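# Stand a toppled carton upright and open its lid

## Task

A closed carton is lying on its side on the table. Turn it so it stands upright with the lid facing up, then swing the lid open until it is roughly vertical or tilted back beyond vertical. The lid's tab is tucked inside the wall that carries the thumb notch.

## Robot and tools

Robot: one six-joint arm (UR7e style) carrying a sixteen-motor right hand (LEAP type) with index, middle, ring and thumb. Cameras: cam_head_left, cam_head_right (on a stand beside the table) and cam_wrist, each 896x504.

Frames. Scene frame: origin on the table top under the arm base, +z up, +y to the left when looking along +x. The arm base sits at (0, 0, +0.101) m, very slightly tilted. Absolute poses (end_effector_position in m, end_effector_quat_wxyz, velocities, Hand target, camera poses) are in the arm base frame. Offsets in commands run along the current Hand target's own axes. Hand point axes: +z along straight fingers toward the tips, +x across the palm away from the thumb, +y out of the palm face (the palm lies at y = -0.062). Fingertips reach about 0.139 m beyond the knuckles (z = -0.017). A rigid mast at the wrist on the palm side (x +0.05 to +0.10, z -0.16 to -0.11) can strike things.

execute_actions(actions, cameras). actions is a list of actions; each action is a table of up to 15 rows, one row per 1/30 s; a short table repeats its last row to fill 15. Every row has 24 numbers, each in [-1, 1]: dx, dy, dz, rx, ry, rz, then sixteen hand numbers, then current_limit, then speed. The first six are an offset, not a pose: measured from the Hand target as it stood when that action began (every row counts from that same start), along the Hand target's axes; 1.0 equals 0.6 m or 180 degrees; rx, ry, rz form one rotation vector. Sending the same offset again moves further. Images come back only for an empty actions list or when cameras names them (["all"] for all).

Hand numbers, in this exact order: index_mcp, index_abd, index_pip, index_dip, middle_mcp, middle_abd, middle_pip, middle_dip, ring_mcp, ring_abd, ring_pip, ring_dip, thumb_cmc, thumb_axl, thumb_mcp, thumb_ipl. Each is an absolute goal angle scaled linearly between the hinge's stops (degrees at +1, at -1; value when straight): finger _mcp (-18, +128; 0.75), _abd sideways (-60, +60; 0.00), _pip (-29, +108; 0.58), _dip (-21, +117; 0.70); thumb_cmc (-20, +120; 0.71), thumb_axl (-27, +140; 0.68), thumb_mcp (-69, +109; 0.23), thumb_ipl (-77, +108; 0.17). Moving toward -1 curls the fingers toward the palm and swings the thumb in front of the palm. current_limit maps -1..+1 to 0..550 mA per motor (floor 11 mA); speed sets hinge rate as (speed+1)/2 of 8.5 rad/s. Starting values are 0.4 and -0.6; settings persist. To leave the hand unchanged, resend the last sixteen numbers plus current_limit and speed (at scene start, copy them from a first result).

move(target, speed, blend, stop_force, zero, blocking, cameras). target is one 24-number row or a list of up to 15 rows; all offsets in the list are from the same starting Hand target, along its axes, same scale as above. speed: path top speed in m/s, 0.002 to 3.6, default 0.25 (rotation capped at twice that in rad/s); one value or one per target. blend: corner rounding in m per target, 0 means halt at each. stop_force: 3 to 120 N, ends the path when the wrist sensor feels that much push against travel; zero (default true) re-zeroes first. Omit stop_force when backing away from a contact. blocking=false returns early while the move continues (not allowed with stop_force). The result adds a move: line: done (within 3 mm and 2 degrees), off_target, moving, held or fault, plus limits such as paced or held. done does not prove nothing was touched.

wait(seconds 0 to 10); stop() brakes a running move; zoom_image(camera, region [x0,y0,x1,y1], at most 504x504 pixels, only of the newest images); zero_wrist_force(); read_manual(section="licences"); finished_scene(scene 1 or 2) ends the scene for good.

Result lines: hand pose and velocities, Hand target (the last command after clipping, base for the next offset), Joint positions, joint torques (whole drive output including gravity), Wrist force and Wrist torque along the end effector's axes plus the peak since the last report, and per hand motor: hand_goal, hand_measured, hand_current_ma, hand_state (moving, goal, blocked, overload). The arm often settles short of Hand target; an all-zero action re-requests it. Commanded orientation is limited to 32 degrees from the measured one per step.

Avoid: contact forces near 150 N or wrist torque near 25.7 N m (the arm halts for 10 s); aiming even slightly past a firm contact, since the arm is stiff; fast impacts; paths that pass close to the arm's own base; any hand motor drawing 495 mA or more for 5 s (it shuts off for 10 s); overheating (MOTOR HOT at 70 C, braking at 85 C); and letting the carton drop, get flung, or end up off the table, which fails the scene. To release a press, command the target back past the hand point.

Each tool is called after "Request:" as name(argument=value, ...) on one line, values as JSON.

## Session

Request:
execute_actions(actions=[])

Request:
zoom_image(camera="cam_head_left", region=[390, 220, 560, 340])

Request:
zoom_image(camera="cam_head_right", region=[390, 220, 560, 340])

Scene clock: 0.00 s.
end_effector_position=(+0.7128, -0.3769, +0.2375) hand_goal=(+0.754, +0.000, +0.576, +0.696, +0.754, +0.000, +0.576, +0.696, +0.754, +0.000, +0.576, +0.696, +0.714, +0.678, +0.226, +0.168) hand_measured=(+0.754, +0.000, +0.576, +0.696, +0.754, +0.000, +0.576, +0.696, +0.754, +0.000, +0.576, +0.696, +0.714, +0.678, +0.226, +0.168) hand_current_ma=(+0, +0, +0, +0, +0, +0, +0, +0, +0, +0, +0, +0, +0, +0, +0, +0) hand_state=(goal, goal, goal, goal, goal, goal, goal, goal, goal, goal, goal, goal, goal, goal, goal, goal) hand_current_limit=0.40 hand_speed=-0.60 end_effector_quat_wxyz=(-0.067, +0.438, +0.890, +0.105)
Joint positions: [-0.801 -0.823 0.825 -1.373 -1.419 -1.473]
Joint velocities: within noise
Joint torques (N m): no reading
Motor temperatures (°C): [32 30 21 27 32 39]
Wrist force (N): no reading
Wrist torque (N m): no reading
Wrist force, peak (N): no reading
Hand target: +0.7128, -0.3769, +0.2375; -0.067, +0.438, +0.890, +0.105

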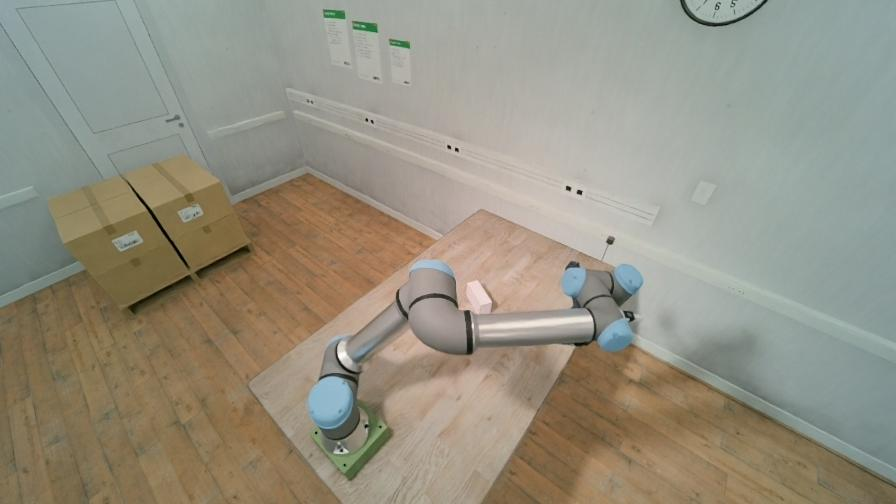

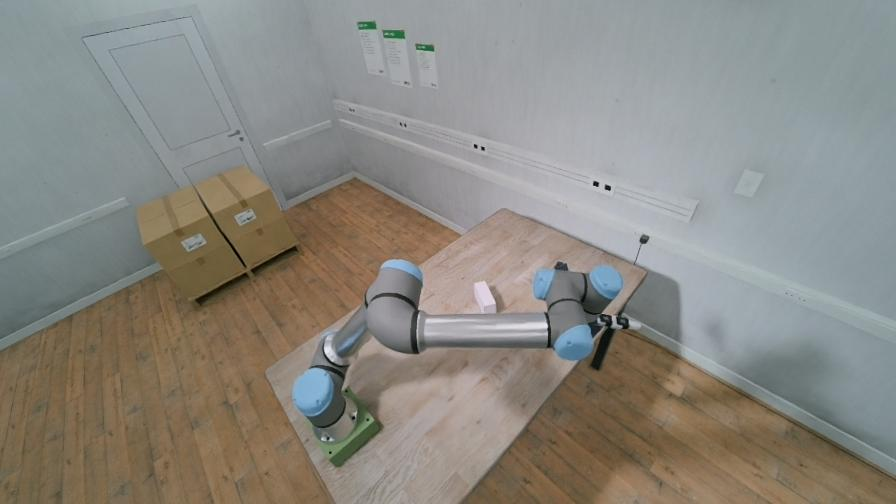

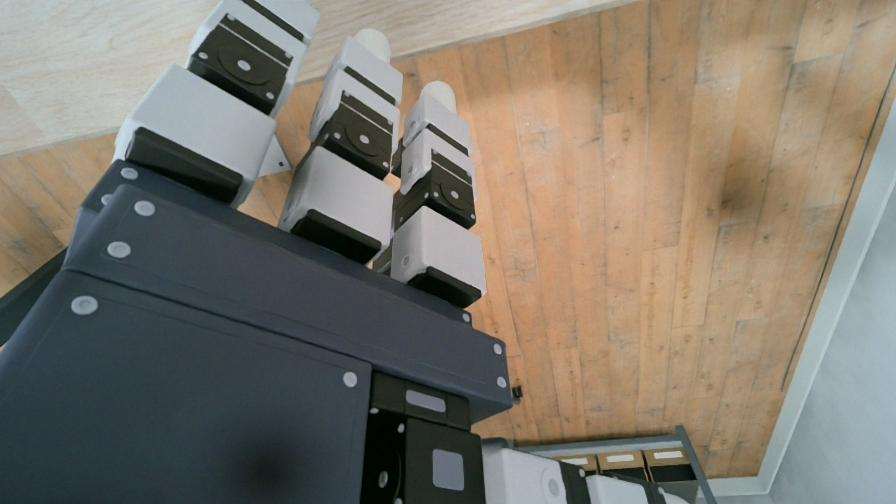

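Scaled by 2.965 from the camera's 896x504 image, which has a finer 1280x720 frame.

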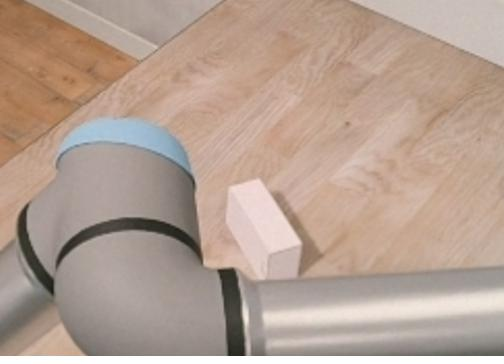

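Scaled by 2.965 from the camera's 896x504 image, which has a finer 1280x720 frame.

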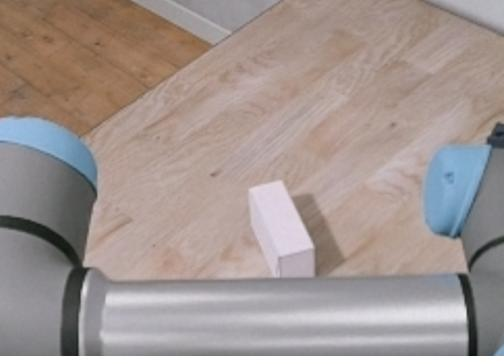

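Request:
move(target=[0.7373,0.542,0.3914,0,0,0,0.754,0,0.576,0.696,0.754,0,0.576,0.696,0.754,0,0.576,0.696,0.714,0.678,0.226,0.168,0.4,-0.6], speed=0.5, cameras=["all"])

Request:
zoom_image(camera="cam_wrist", region=[460, 50, 860, 400])

Request:
zoom_image(camera="cam_head_right", region=[455, 265, 515, 325])

Request:
zoom_image(camera="cam_head_left", region=[450, 265, 510, 325])

Scene clock: 2.23 s.
end_effector_position=(+0.6957, +0.2127, +0.1449) hand_goal=(+0.754, +0.000, +0.576, +0.696, +0.754, +0.000, +0.576, +0.696, +0.754, +0.000, +0.576, +0.696, +0.714, +0.678, +0.226, +0.168) hand_measured=(+0.754, +0.000, +0.576, +0.696, +0.754, +0.000, +0.576, +0.696, +0.754, +0.000, +0.576, +0.696, +0.714, +0.678, +0.224, +0.168) hand_current_ma=(-4, +0, +3, +0, -4, +0, +3, +0, -4, +0, +3, +0, +1, -4, -15, -2) hand_state=(goal, goal, goal, goal, goal, goal, goal, goal, goal, goal, goal, goal, goal, goal, goal, goal) hand_current_limit=0.40 hand_speed=-0.60 end_effector_quat_wxyz=(-0.067, +0.438, +0.890, +0.105)
Joint positions: [-0.016 -1.15 1.643 -2.032 -1.324 -0.677]
Joint torques (N m): [5.94 -34.35 -15.37 -3.45 0.01 1.68]
Wrist force (N): [-0.4 -0.1 0.2]
Wrist torque (N m): [-0.01 0.04 -0.05]
Wrist force, peak (N): [-2.3 -1.9 -0.7]
Hand target: +0.6957, +0.2128, +0.1449; -0.067, +0.438, +0.890, +0.105
Off the commanded pose: 0.000 m, 0 deg.
move: done

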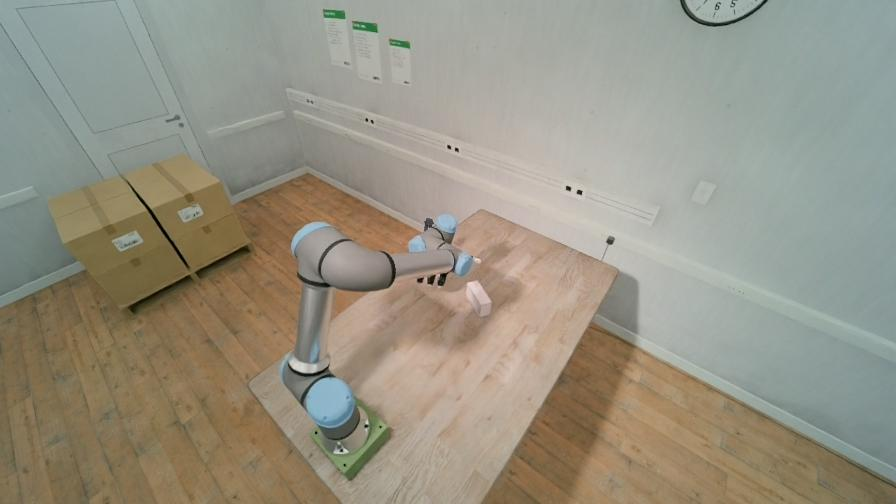

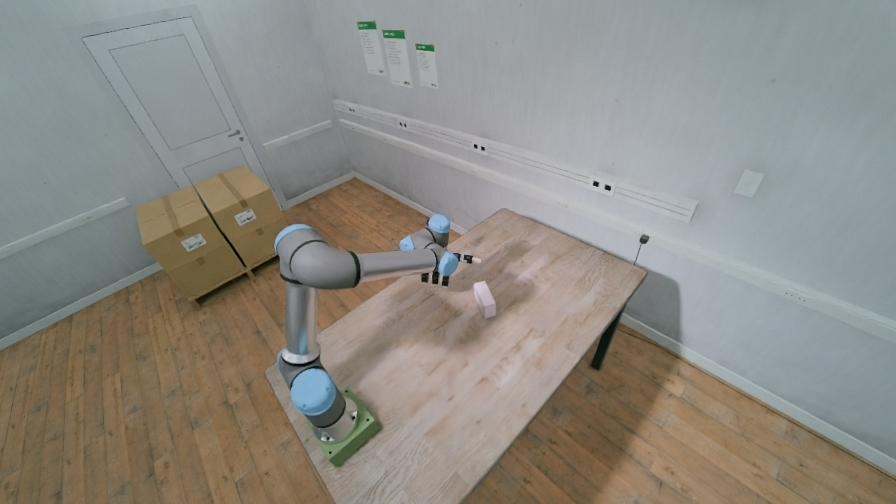

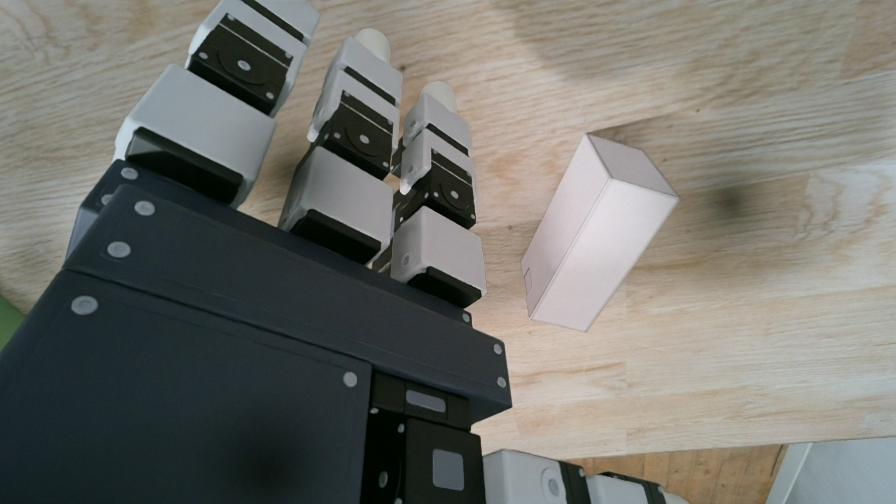

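Scaled by 1.260 from the camera's 896x504 image, which has a finer 1280x720 frame.

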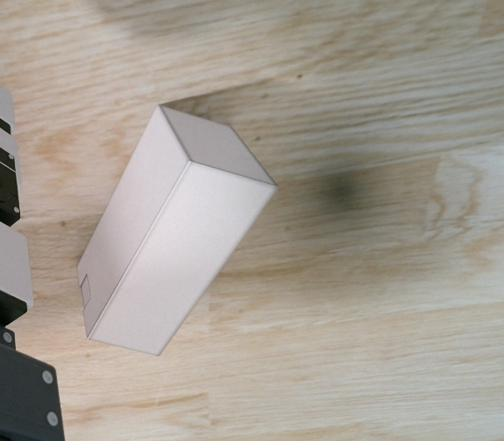

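Scaled by 8.400 from the camera's 896x504 image, which has a finer 1280x720 frame.

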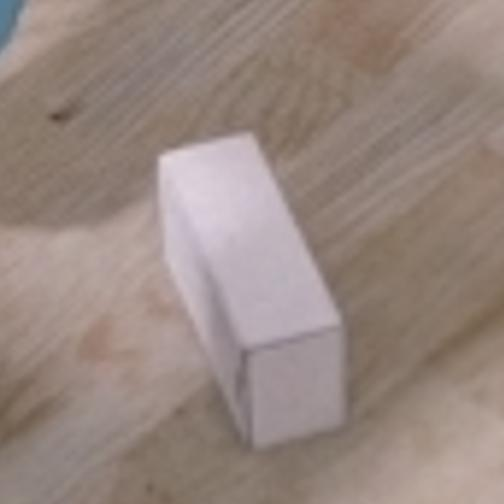

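Scaled by 8.400 from the camera's 896x504 image, which has a finer 1280x720 frame.

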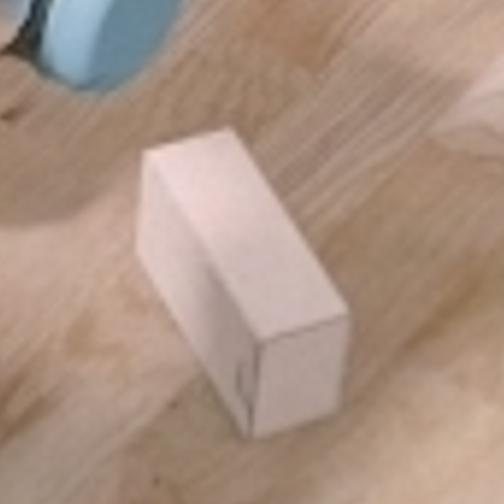

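Request:
move(target=[[-0.0453,-0.1167,-0.2059,0.0719,-0.0416,-0.3175,-0.233,0,0.431,0.696,-0.233,0,0.431,0.696,-0.068,0,0.576,0.696,-0.571,0.678,0.36,0.168,0.4,-0.6],[-0.3398,-0.0928,-0.095,0.4028,-0.4958,-0.4902,-0.233,0,0.431,0.696,-0.233,0,0.431,0.696,-0.068,0,0.576,0.696,-0.571,0.678,0.36,0.168,0.4,-0.6]], speed=0.6, blend=[0.04,0], cameras=["all"])

Request:
zoom_image(camera="cam_head_right", region=[425, 225, 545, 335])

Request:
zoom_image(camera="cam_head_left", region=[425, 225, 545, 335])

Scene clock: 7.97 s.
end_effector_position=(+0.7769, +0.0095, +0.1501) hand_goal=(-0.232, +0.000, +0.432, +0.696, -0.232, +0.000, +0.432, +0.696, -0.068, +0.000, +0.576, +0.696, -0.570, +0.678, +0.360, +0.168) hand_measured=(-0.234, +0.000, +0.434, +0.696, -0.234, +0.000, +0.434, +0.696, -0.072, +0.000, +0.576, +0.696, -0.570, +0.678, +0.356, +0.168) hand_current_ma=(-7, +0, +10, +0, -8, +0, +11, +0, -18, +0, +3, +0, +2, -4, -23, -2) hand_state=(goal, goal, goal, goal, goal, goal, goal, goal, goal, goal, goal, goal, goal, goal, goal, goal) hand_current_limit=0.40 hand_speed=-0.60 end_effector_quat_wxyz=(+0.354, -0.355, +0.612, -0.611) end_effector_velocity=(+0.000, +0.001, +0.000) end_effector_angular_velocity=(-0.005, -0.001, +0.004)
Joint positions: [-0.052 -0.725 1.631 -4.046 -2.038 -3.142]
Joint velocities: [0 0.002 0 -0.005 0.004 -0.005]
Joint torques (N m): [4.64 -44.19 -10.62 -3.16 1.87 -1.44]
Wrist force (N): [1.4 0.7 0.4]
Wrist torque (N m): [-0.14 -0.09 0.27]
Wrist force, peak (N): [1.4 1.5 0.6]
Hand target: +0.7769, +0.0096, +0.1500; +0.355, -0.355, +0.612, -0.611
Off the commanded pose: 0.000 m, 0 deg.
move: done

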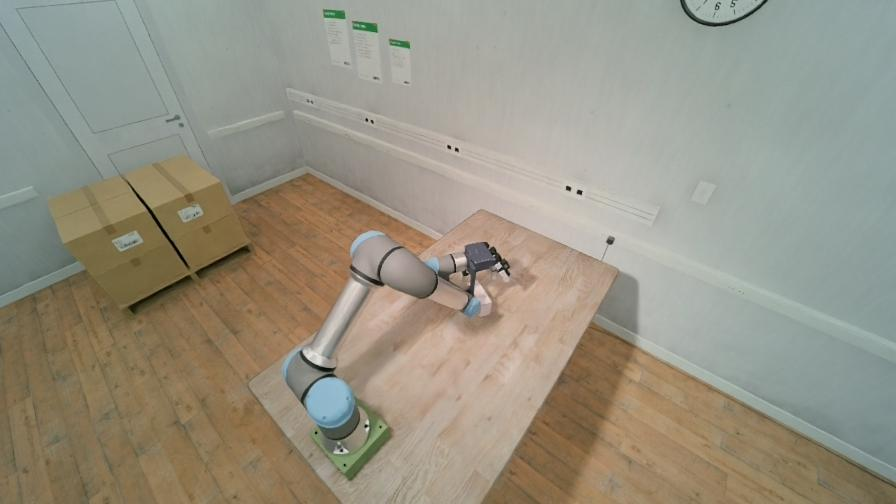

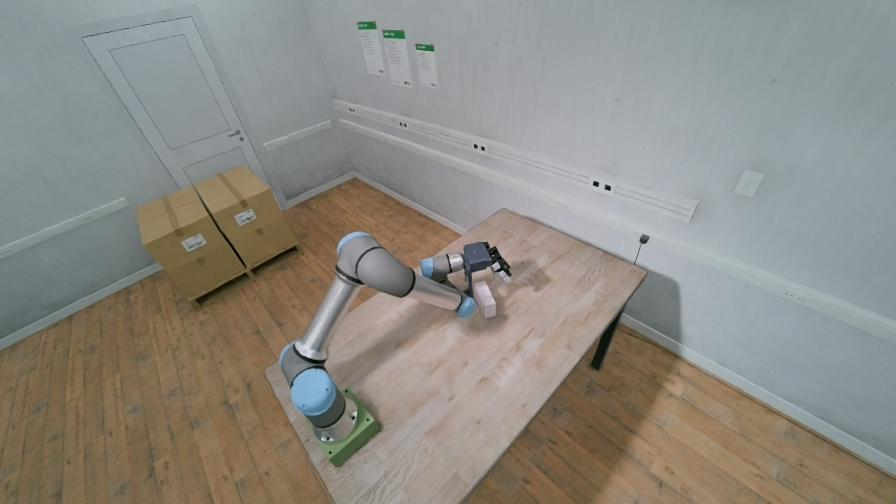

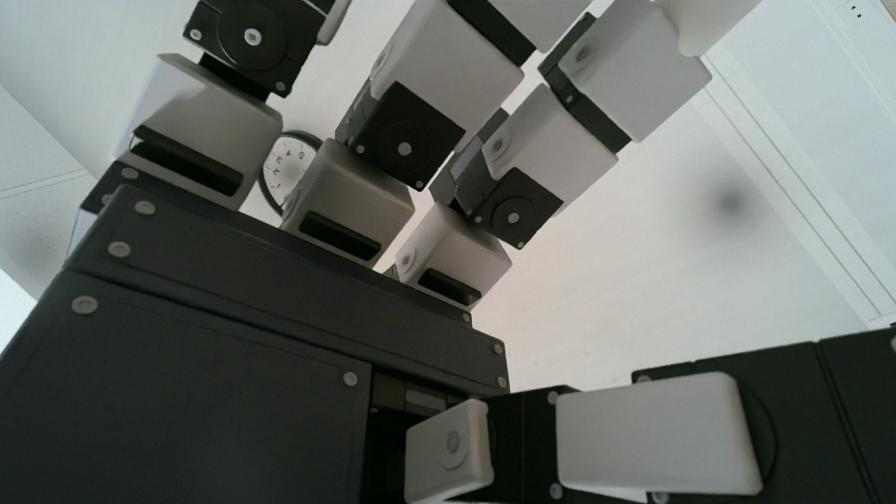

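Scaled by 4.200 from the camera's 896x504 image, which has a finer 1280x720 frame.

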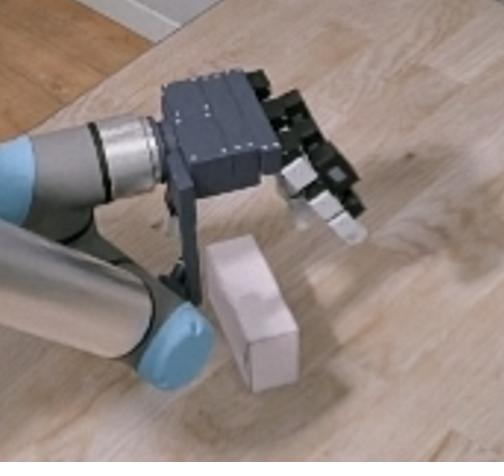

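Scaled by 4.200 from the camera's 896x504 image, which has a finer 1280x720 frame.

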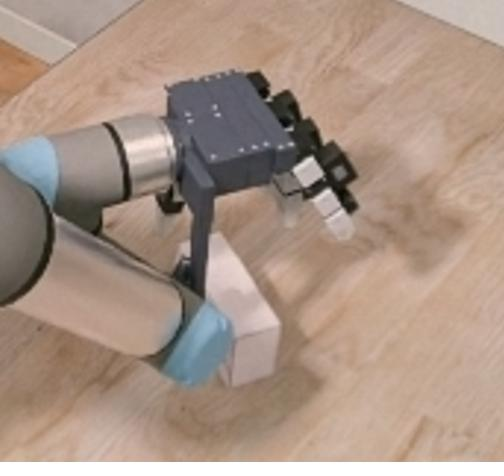

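Request:
move(target=[[-0.021,-0.25,-0.1983,-0.4575,0.2392,0.2392,-0.233,0,0.431,0.696,-0.233,0,0.431,0.696,-0.068,0,0.576,0.696,-0.571,0.678,0.36,0.168,0.4,-0.6],[-0.0393,-0.25,-0.401,-0.1632,0.6143,0.6143,-0.233,0,0.431,0.696,-0.233,0,0.431,0.696,-0.068,0,0.576,0.696,-0.571,0.678,0.36,0.168,0.4,-0.6],[-0.0848,-0.25,-0.3885,-0.3199,-0.4724,-0.4724,-0.233,0,0.431,0.696,-0.233,0,0.431,0.696,-0.068,0,0.576,0.696,-0.571,0.678,0.36,0.168,0.4,-0.6],[-0.1511,-0.2167,-0.2728,0,-0.6211,0,-0.233,0,0.431,0.696,-0.233,0,0.431,0.696,-0.068,0,0.576,0.696,-0.571,0.678,0.36,0.168,0.4,-0.6],[-0.085,-0.1667,-0.1198,0,-0.3044,0,-0.233,0,0.431,0.696,-0.233,0,0.431,0.696,-0.068,0,0.576,0.696,-0.571,0.678,0.36,0.168,0.4,-0.6],[0,0,0,0,0,0,-0.233,0,0.431,0.696,-0.233,0,0.431,0.696,-0.068,0,0.576,0.696,-0.571,0.678,0.36,0.168,0.4,-0.6]], speed=0.7, blend=[0.04,0.04,0.04,0.04,0.04,0], cameras=["all"])

Request:
zoom_image(camera="cam_head_right", region=[425, 225, 545, 335])

Request:
zoom_image(camera="cam_head_left", region=[425, 225, 545, 335])

Scene clock: 16.37 s.
end_effector_position=(+0.7769, +0.0096, +0.1500) hand_goal=(-0.232, +0.000, +0.432, +0.696, -0.232, +0.000, +0.432, +0.696, -0.068, +0.000, +0.576, +0.696, -0.570, +0.678, +0.360, +0.168) hand_measured=(-0.234, +0.000, +0.434, +0.696, -0.234, +0.000, +0.434, +0.696, -0.072, +0.000, +0.576, +0.696, -0.570, +0.678, +0.358, +0.168) hand_current_ma=(-12, +0, +9, +0, -13, +0, +10, +0, -24, +0, +3, +0, +2, -4, -17, -2) hand_state=(goal, goal, goal, goal, goal, goal, goal, goal, goal, goal, goal, goal, goal, goal, goal, goal) hand_current_limit=0.40 hand_speed=-0.60 end_effector_quat_wxyz=(+0.354, -0.356, +0.612, -0.611) end_effector_velocity=(+0.000, -0.002, -0.001) end_effector_angular_velocity=(+0.001, +0.000, -0.006)
Joint positions: [-0.052 -1.031 1.543 -0.511 2.037 0]
Joint velocities: [-0.001 0.001 0 0 0.006 0.001]
Joint torques (N m): [-5.33 -38.46 -27.49 -2.95 1.55 0.42]
Wrist force (N): [1.0 0.4 0.4]
Wrist torque (N m): [-0.18 -0.06 0.31]
Wrist force, peak (N): [2.0 1.3 -0.3]
Hand target: +0.7769, +0.0096, +0.1500; +0.355, -0.355, +0.612, -0.611
Off the commanded pose: 0.000 m, 0 deg.
move: done

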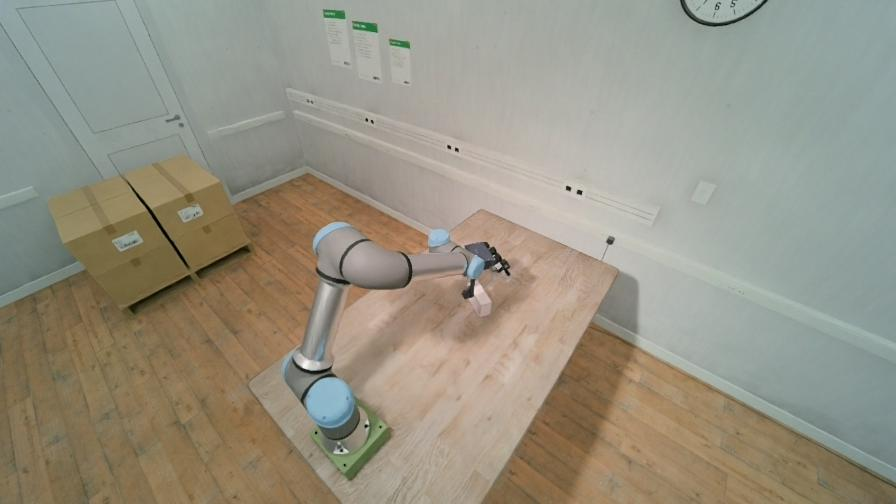

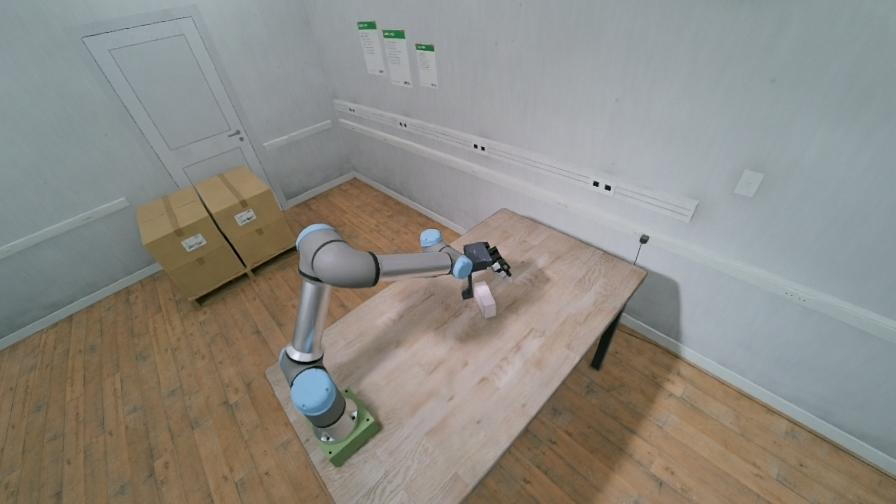

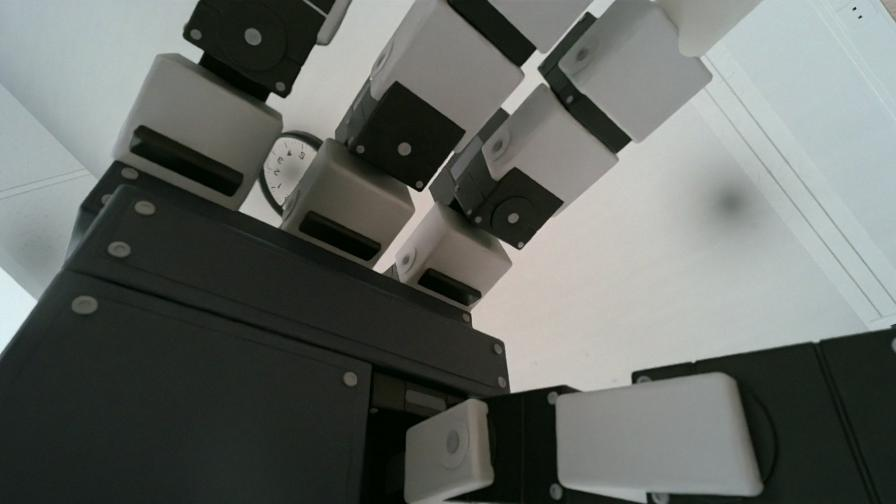

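Scaled by 4.200 from the camera's 896x504 image, which has a finer 1280x720 frame.

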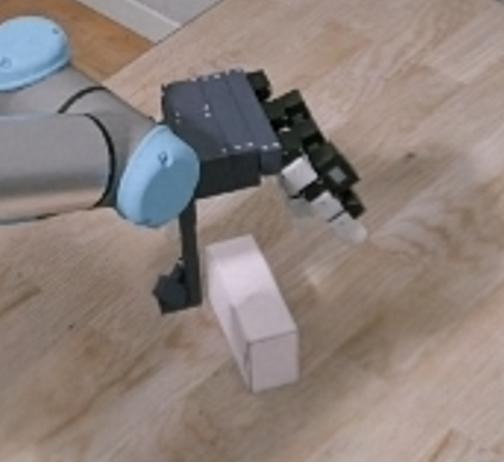

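Scaled by 4.200 from the camera's 896x504 image, which has a finer 1280x720 frame.

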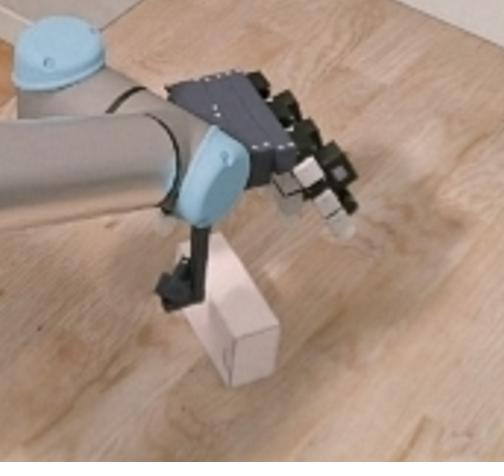

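Request:
move(target=[0,0.18,0,0,0,0,-0.233,0,0.431,0.696,-0.233,0,0.431,0.696,-0.068,0,0.576,0.696,-0.571,0.678,0.36,0.168,0.4,-0.6], speed=0.15, stop_force=6, cameras=["all"])

Request:
zoom_image(camera="cam_head_right", region=[435, 245, 535, 335])

Request:
zoom_image(camera="cam_head_left", region=[435, 245, 535, 335])

Scene clock: 19.57 s.
end_effector_position=(+0.7768, +0.0095, +0.0420) hand_goal=(-0.232, +0.000, +0.432, +0.696, -0.232, +0.000, +0.432, +0.696, -0.068, +0.000, +0.576, +0.696, -0.570, +0.678, +0.360, +0.168) hand_measured=(-0.234, +0.000, +0.434, +0.696, -0.234, +0.000, +0.434, +0.696, -0.072, +0.000, +0.576, +0.696, -0.570, +0.678, +0.358, +0.168) hand_current_ma=(-12, +0, +9, +0, -13, +0, +10, +0, -24, +0, +3, +0, +2, -4, -17, -2) hand_state=(goal, goal, goal, goal, goal, goal, goal, goal, goal, goal, goal, goal, goal, goal, goal, goal) hand_current_limit=0.40 hand_speed=-0.60 end_effector_quat_wxyz=(+0.354, -0.355, +0.612, -0.611)
Joint positions: [-0.053 -0.883 1.62 -0.737 2.037 0]
Joint torques (N m): [-5.64 -40.02 -25.82 -2.9 -1.37 -1.31]
Wrist force (N): [0.9 0.5 0.3]
Wrist torque (N m): [-0.15 -0.04 0.30]
Wrist force, peak (N): [1.4 2.4 0.1]
Hand target: +0.7768, +0.0095, +0.0420; +0.355, -0.355, +0.612, -0.611
Off the commanded pose: 0.000 m, 0 deg.
move: done

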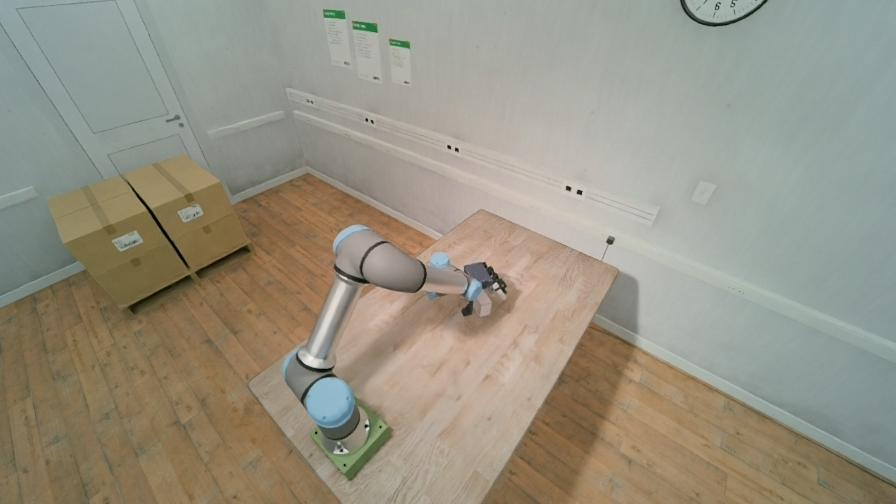

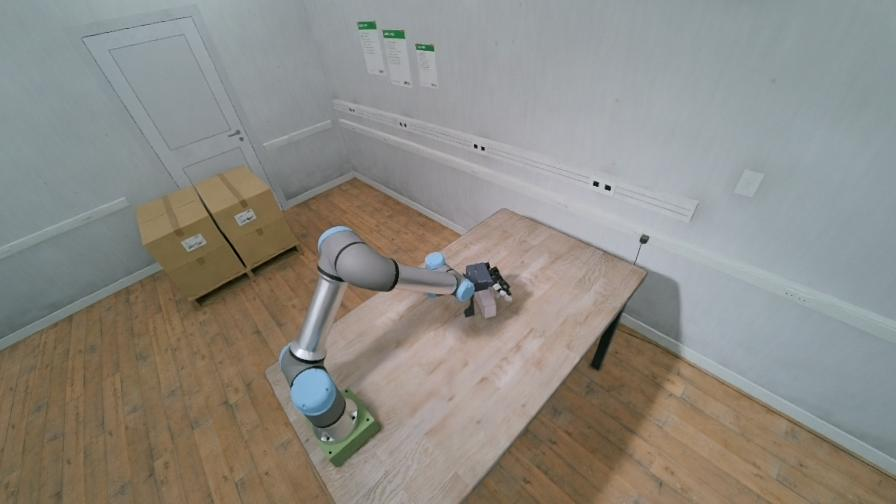

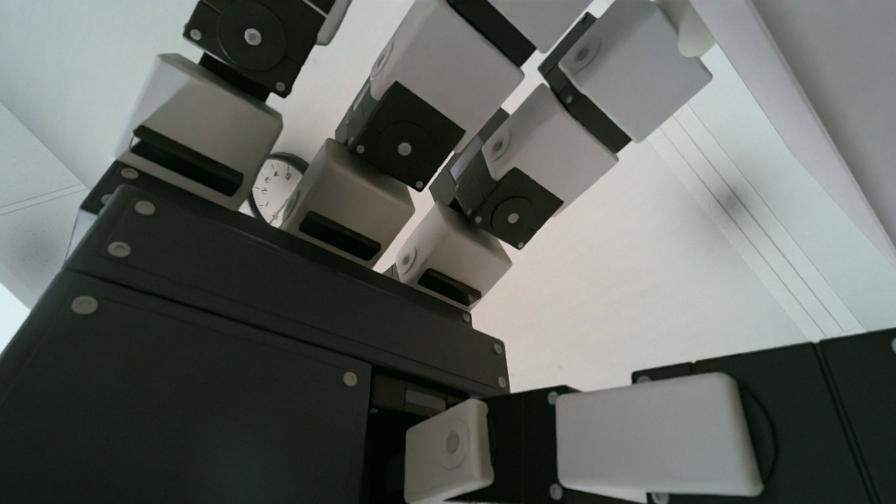

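Scaled by 5.040 from the camera's 896x504 image, which has a finer 1280x720 frame.

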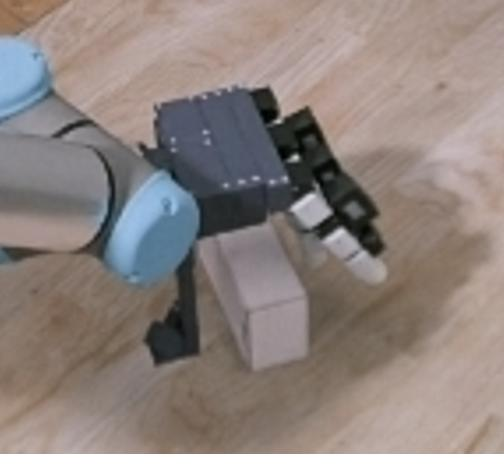

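Scaled by 5.040 from the camera's 896x504 image, which has a finer 1280x720 frame.

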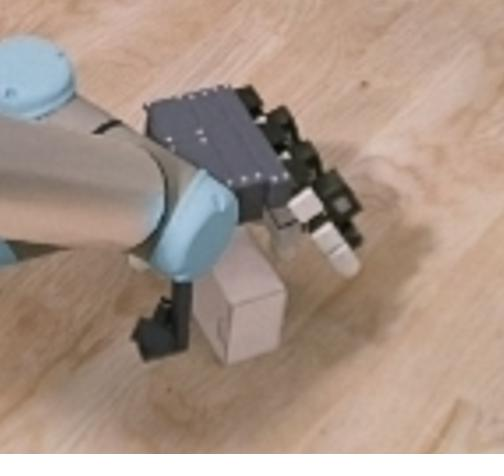

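Request:
move(target=[0,0.0533,0,0,0,0,-0.233,0,0.431,0.696,-0.233,0,0.431,0.696,-0.068,0,0.576,0.696,-0.571,0.678,0.36,0.168,0.4,-0.6], speed=0.08, stop_force=5, cameras=["cam_wrist"])

Scene clock: 21.20 s.
end_effector_position=(+0.7768, +0.0095, +0.0100) hand_goal=(-0.232, +0.000, +0.432, +0.696, -0.232, +0.000, +0.432, +0.696, -0.068, +0.000, +0.576, +0.696, -0.570, +0.678, +0.360, +0.168) hand_measured=(-0.234, +0.000, +0.434, +0.696, -0.234, +0.000, +0.434, +0.696, -0.072, +0.000, +0.576, +0.696, -0.570, +0.678, +0.358, +0.168) hand_current_ma=(-12, +0, +9, +0, -13, +0, +10, +0, -24, +0, +3, +0, +2, -4, -17, -2) hand_state=(goal, goal, goal, goal, goal, goal, goal, goal, goal, goal, goal, goal, goal, goal, goal, goal) hand_current_limit=0.40 hand_speed=-0.60 end_effector_quat_wxyz=(+0.355, -0.355, +0.612, -0.611)
Joint positions: [-0.053 -0.83 1.63 -0.798 2.037 0]
Joint torques (N m): [-6.47 -40.63 -24.95 -2.85 -1.2 0.35]
Wrist force (N): [1.2 0.4 0.3]
Wrist torque (N m): [-0.16 -0.09 0.32]
Wrist force, peak (N): [1.2 1.5 0.3]
Hand target: +0.7768, +0.0095, +0.0100; +0.355, -0.355, +0.612, -0.611
Off the commanded pose: 0.000 m, 0 deg.
move: done
Images, in order (width x height): cam_wrist 896x504.

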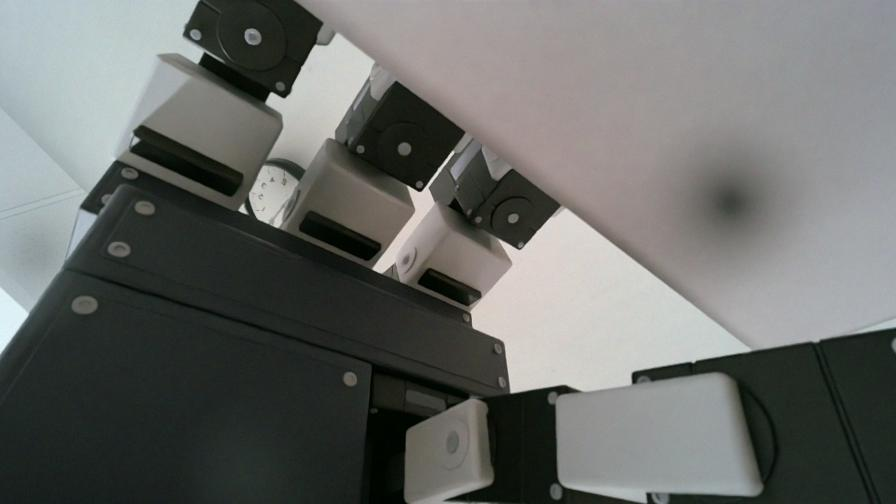

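Request:
move(target=[0.07,0,0,0,0,0,-0.233,0,0.431,0.696,-0.233,0,0.431,0.696,-0.068,0,0.576,0.696,-0.571,0.678,0.36,0.168,0.4,-0.6], speed=0.15, cameras=["cam_wrist","cam_head_right"])

Request:
zoom_image(camera="cam_head_right", region=[435, 245, 535, 335])

Scene clock: 22.43 s.
end_effector_position=(+0.7560, -0.0269, +0.0101) hand_goal=(-0.232, +0.000, +0.432, +0.696, -0.232, +0.000, +0.432, +0.696, -0.068, +0.000, +0.576, +0.696, -0.570, +0.678, +0.360, +0.168) hand_measured=(-0.234, +0.000, +0.434, +0.696, -0.234, +0.000, +0.434, +0.696, -0.072, +0.000, +0.576, +0.696, -0.570, +0.678, +0.358, +0.168) hand_current_ma=(-12, +0, +9, +0, -13, +0, +10, +0, -24, +0, +3, +0, +2, -4, -17, -2) hand_state=(goal, goal, goal, goal, goal, goal, goal, goal, goal, goal, goal, goal, goal, goal, goal, goal) hand_current_limit=0.40 hand_speed=-0.60 end_effector_quat_wxyz=(+0.355, -0.355, +0.612, -0.611)
Joint positions: [-0.122 -0.874 1.718 -0.844 1.968 0]
Joint torques (N m): [-3.34 -43.15 -15.04 -0.55 0.46 -1.59]
Wrist force (N): [1.2 0.5 0.2]
Wrist torque (N m): [-0.16 -0.06 0.32]
Wrist force, peak (N): [2.3 0.5 0.3]
Hand target: +0.7559, -0.0269, +0.0100; +0.355, -0.355, +0.612, -0.611
Off the commanded pose: 0.000 m, 0 deg.
move: done
Images, in order (width x height): cam_head_right 896x504, cam_wrist 896x504.

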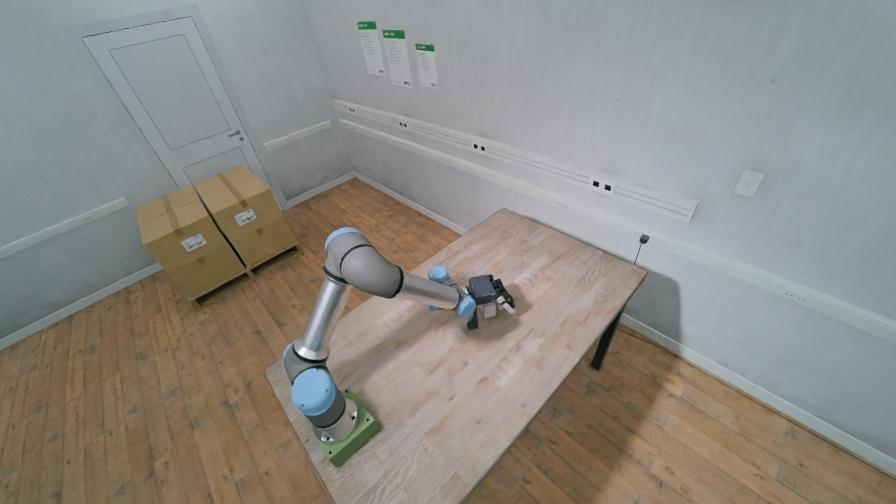

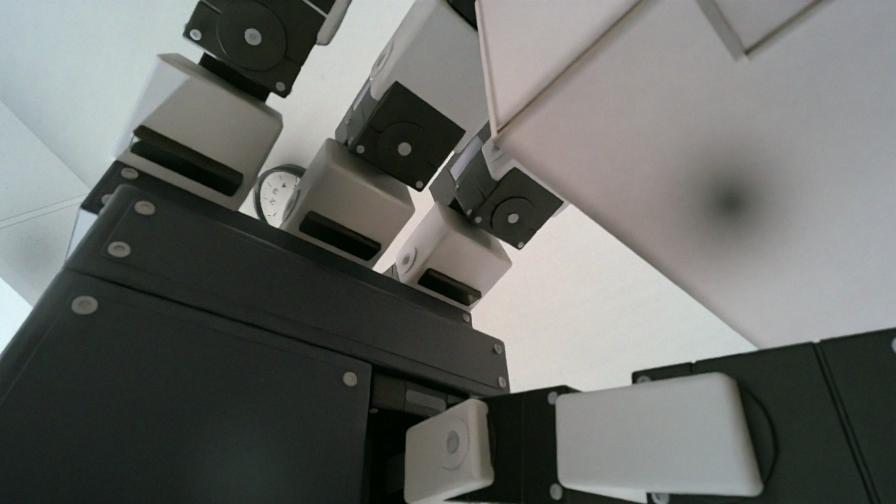

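Scaled by 5.040 from the camera's 896x504 image, which has a finer 1280x720 frame.

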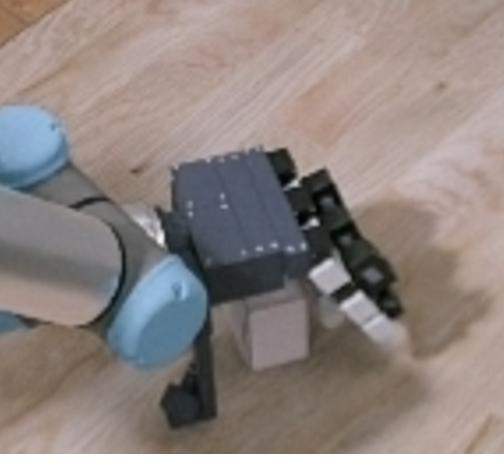

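Request:
move(target=[-0.0433,0,0,0,0,0,-0.233,0,0.431,0.696,-0.233,0,0.431,0.696,-0.068,0,0.576,0.696,-0.571,0.678,0.36,0.168,0.4,-0.6], speed=0.15)

Request:
move(target=[0,0,0,0,0,0,-0.53,0,0.431,0.696,-0.53,0,0.431,0.696,-0.068,0,0.576,0.696,-0.571,0.678,0.12,0.168,0.2,-0.85], cameras=["cam_wrist","cam_head_right","cam_head_left"])

Request:
zoom_image(camera="cam_head_right", region=[435, 245, 535, 335])

Scene clock: 23.40 s.
end_effector_position=(+0.7688, -0.0043, +0.0099) hand_goal=(-0.232, +0.000, +0.432, +0.696, -0.232, +0.000, +0.432, +0.696, -0.068, +0.000, +0.576, +0.696, -0.570, +0.678, +0.360, +0.168) hand_measured=(-0.234, +0.000, +0.434, +0.696, -0.234, +0.000, +0.434, +0.696, -0.072, +0.000, +0.576, +0.696, -0.570, +0.678, +0.358, +0.168) hand_current_ma=(-12, +0, +9, +0, -13, +0, +10, +0, -24, +0, +3, +0, +2, -4, -17, -2) hand_state=(goal, goal, goal, goal, goal, goal, goal, goal, goal, goal, goal, goal, goal, goal, goal, goal) hand_current_limit=0.40 hand_speed=-0.60 end_effector_quat_wxyz=(+0.354, -0.355, +0.612, -0.611)
Joint positions: [-0.078 -0.847 1.665 -0.816 2.011 0]
Joint torques (N m): [-10.4 -53.63 -7.72 -2.93 -1.55 0.59]
Wrist force (N): [1.3 0.4 0.4]
Wrist torque (N m): [-0.18 -0.10 0.33]
Wrist force, peak (N): [2.0 0.6 0.5]
Hand target: +0.7688, -0.0044, +0.0100; +0.355, -0.355, +0.612, -0.611
Off the commanded pose: 0.000 m, 0 deg.
move: done

Scene clock: 24.10 s.
end_effector_position=(+0.7688, -0.0044, +0.0100) hand_goal=(-0.530, +0.000, +0.432, +0.696, -0.530, +0.000, +0.432, +0.696, -0.068, +0.000, +0.576, +0.696, -0.570, +0.678, +0.120, +0.168) hand_measured=(-0.410, +0.000, +0.448, +0.702, -0.412, +0.000, +0.448, +0.702, -0.072, +0.000, +0.576, +0.696, -0.568, +0.678, +0.222, +0.176) hand_current_ma=(+330, -1, +79, +27, +330, -1, +75, +27, -24, +0, +3, +0, +8, -4, +330, +50) hand_state=(blocked, goal, goal, goal, blocked, goal, goal, goal, goal, goal, goal, goal, goal, goal, blocked, goal) hand_current_limit=0.20 hand_speed=-0.85 end_effector_quat_wxyz=(+0.355, -0.355, +0.612, -0.611)
Joint positions: [-0.078 -0.847 1.665 -0.816 2.011 0]
Joint torques (N m): [-10.28 -50.46 -10.02 -1.99 0.39 1.13]
Wrist force (N): [1.4 -2.0 0.9]
Wrist torque (N m): [-0.20 -0.11 0.33]
Wrist force, peak (N): [1.5 -1.9 1.1]
Hand target: +0.7688, -0.0044, +0.0100; +0.355, -0.355, +0.612, -0.611
Off the commanded pose: 0.000 m, 0 deg.
move: done

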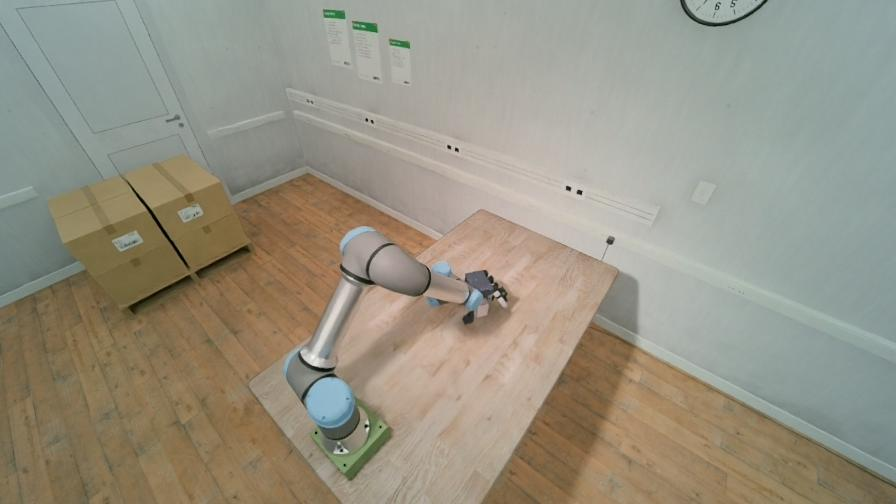

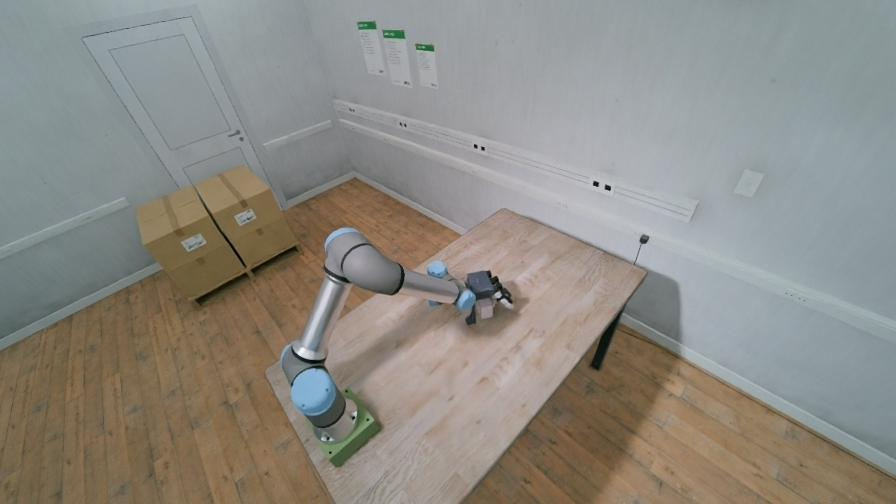

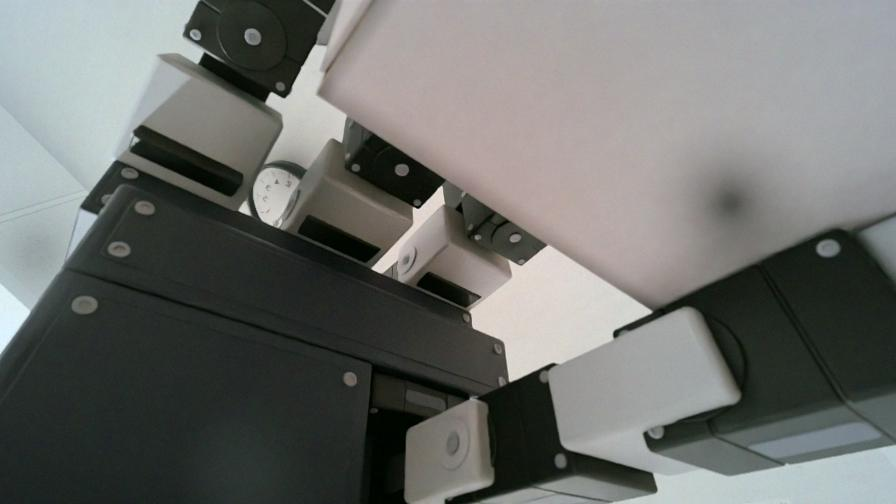

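Scaled by 5.040 from the camera's 896x504 image, which has a finer 1280x720 frame.

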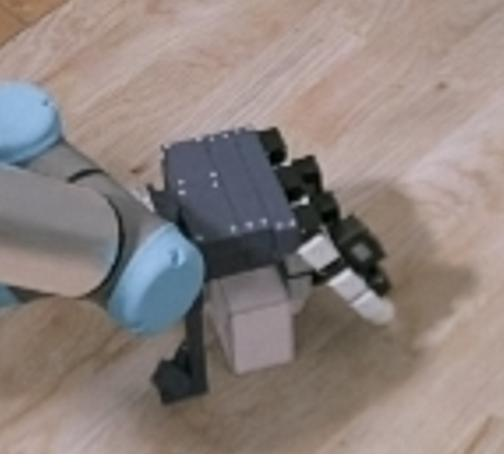

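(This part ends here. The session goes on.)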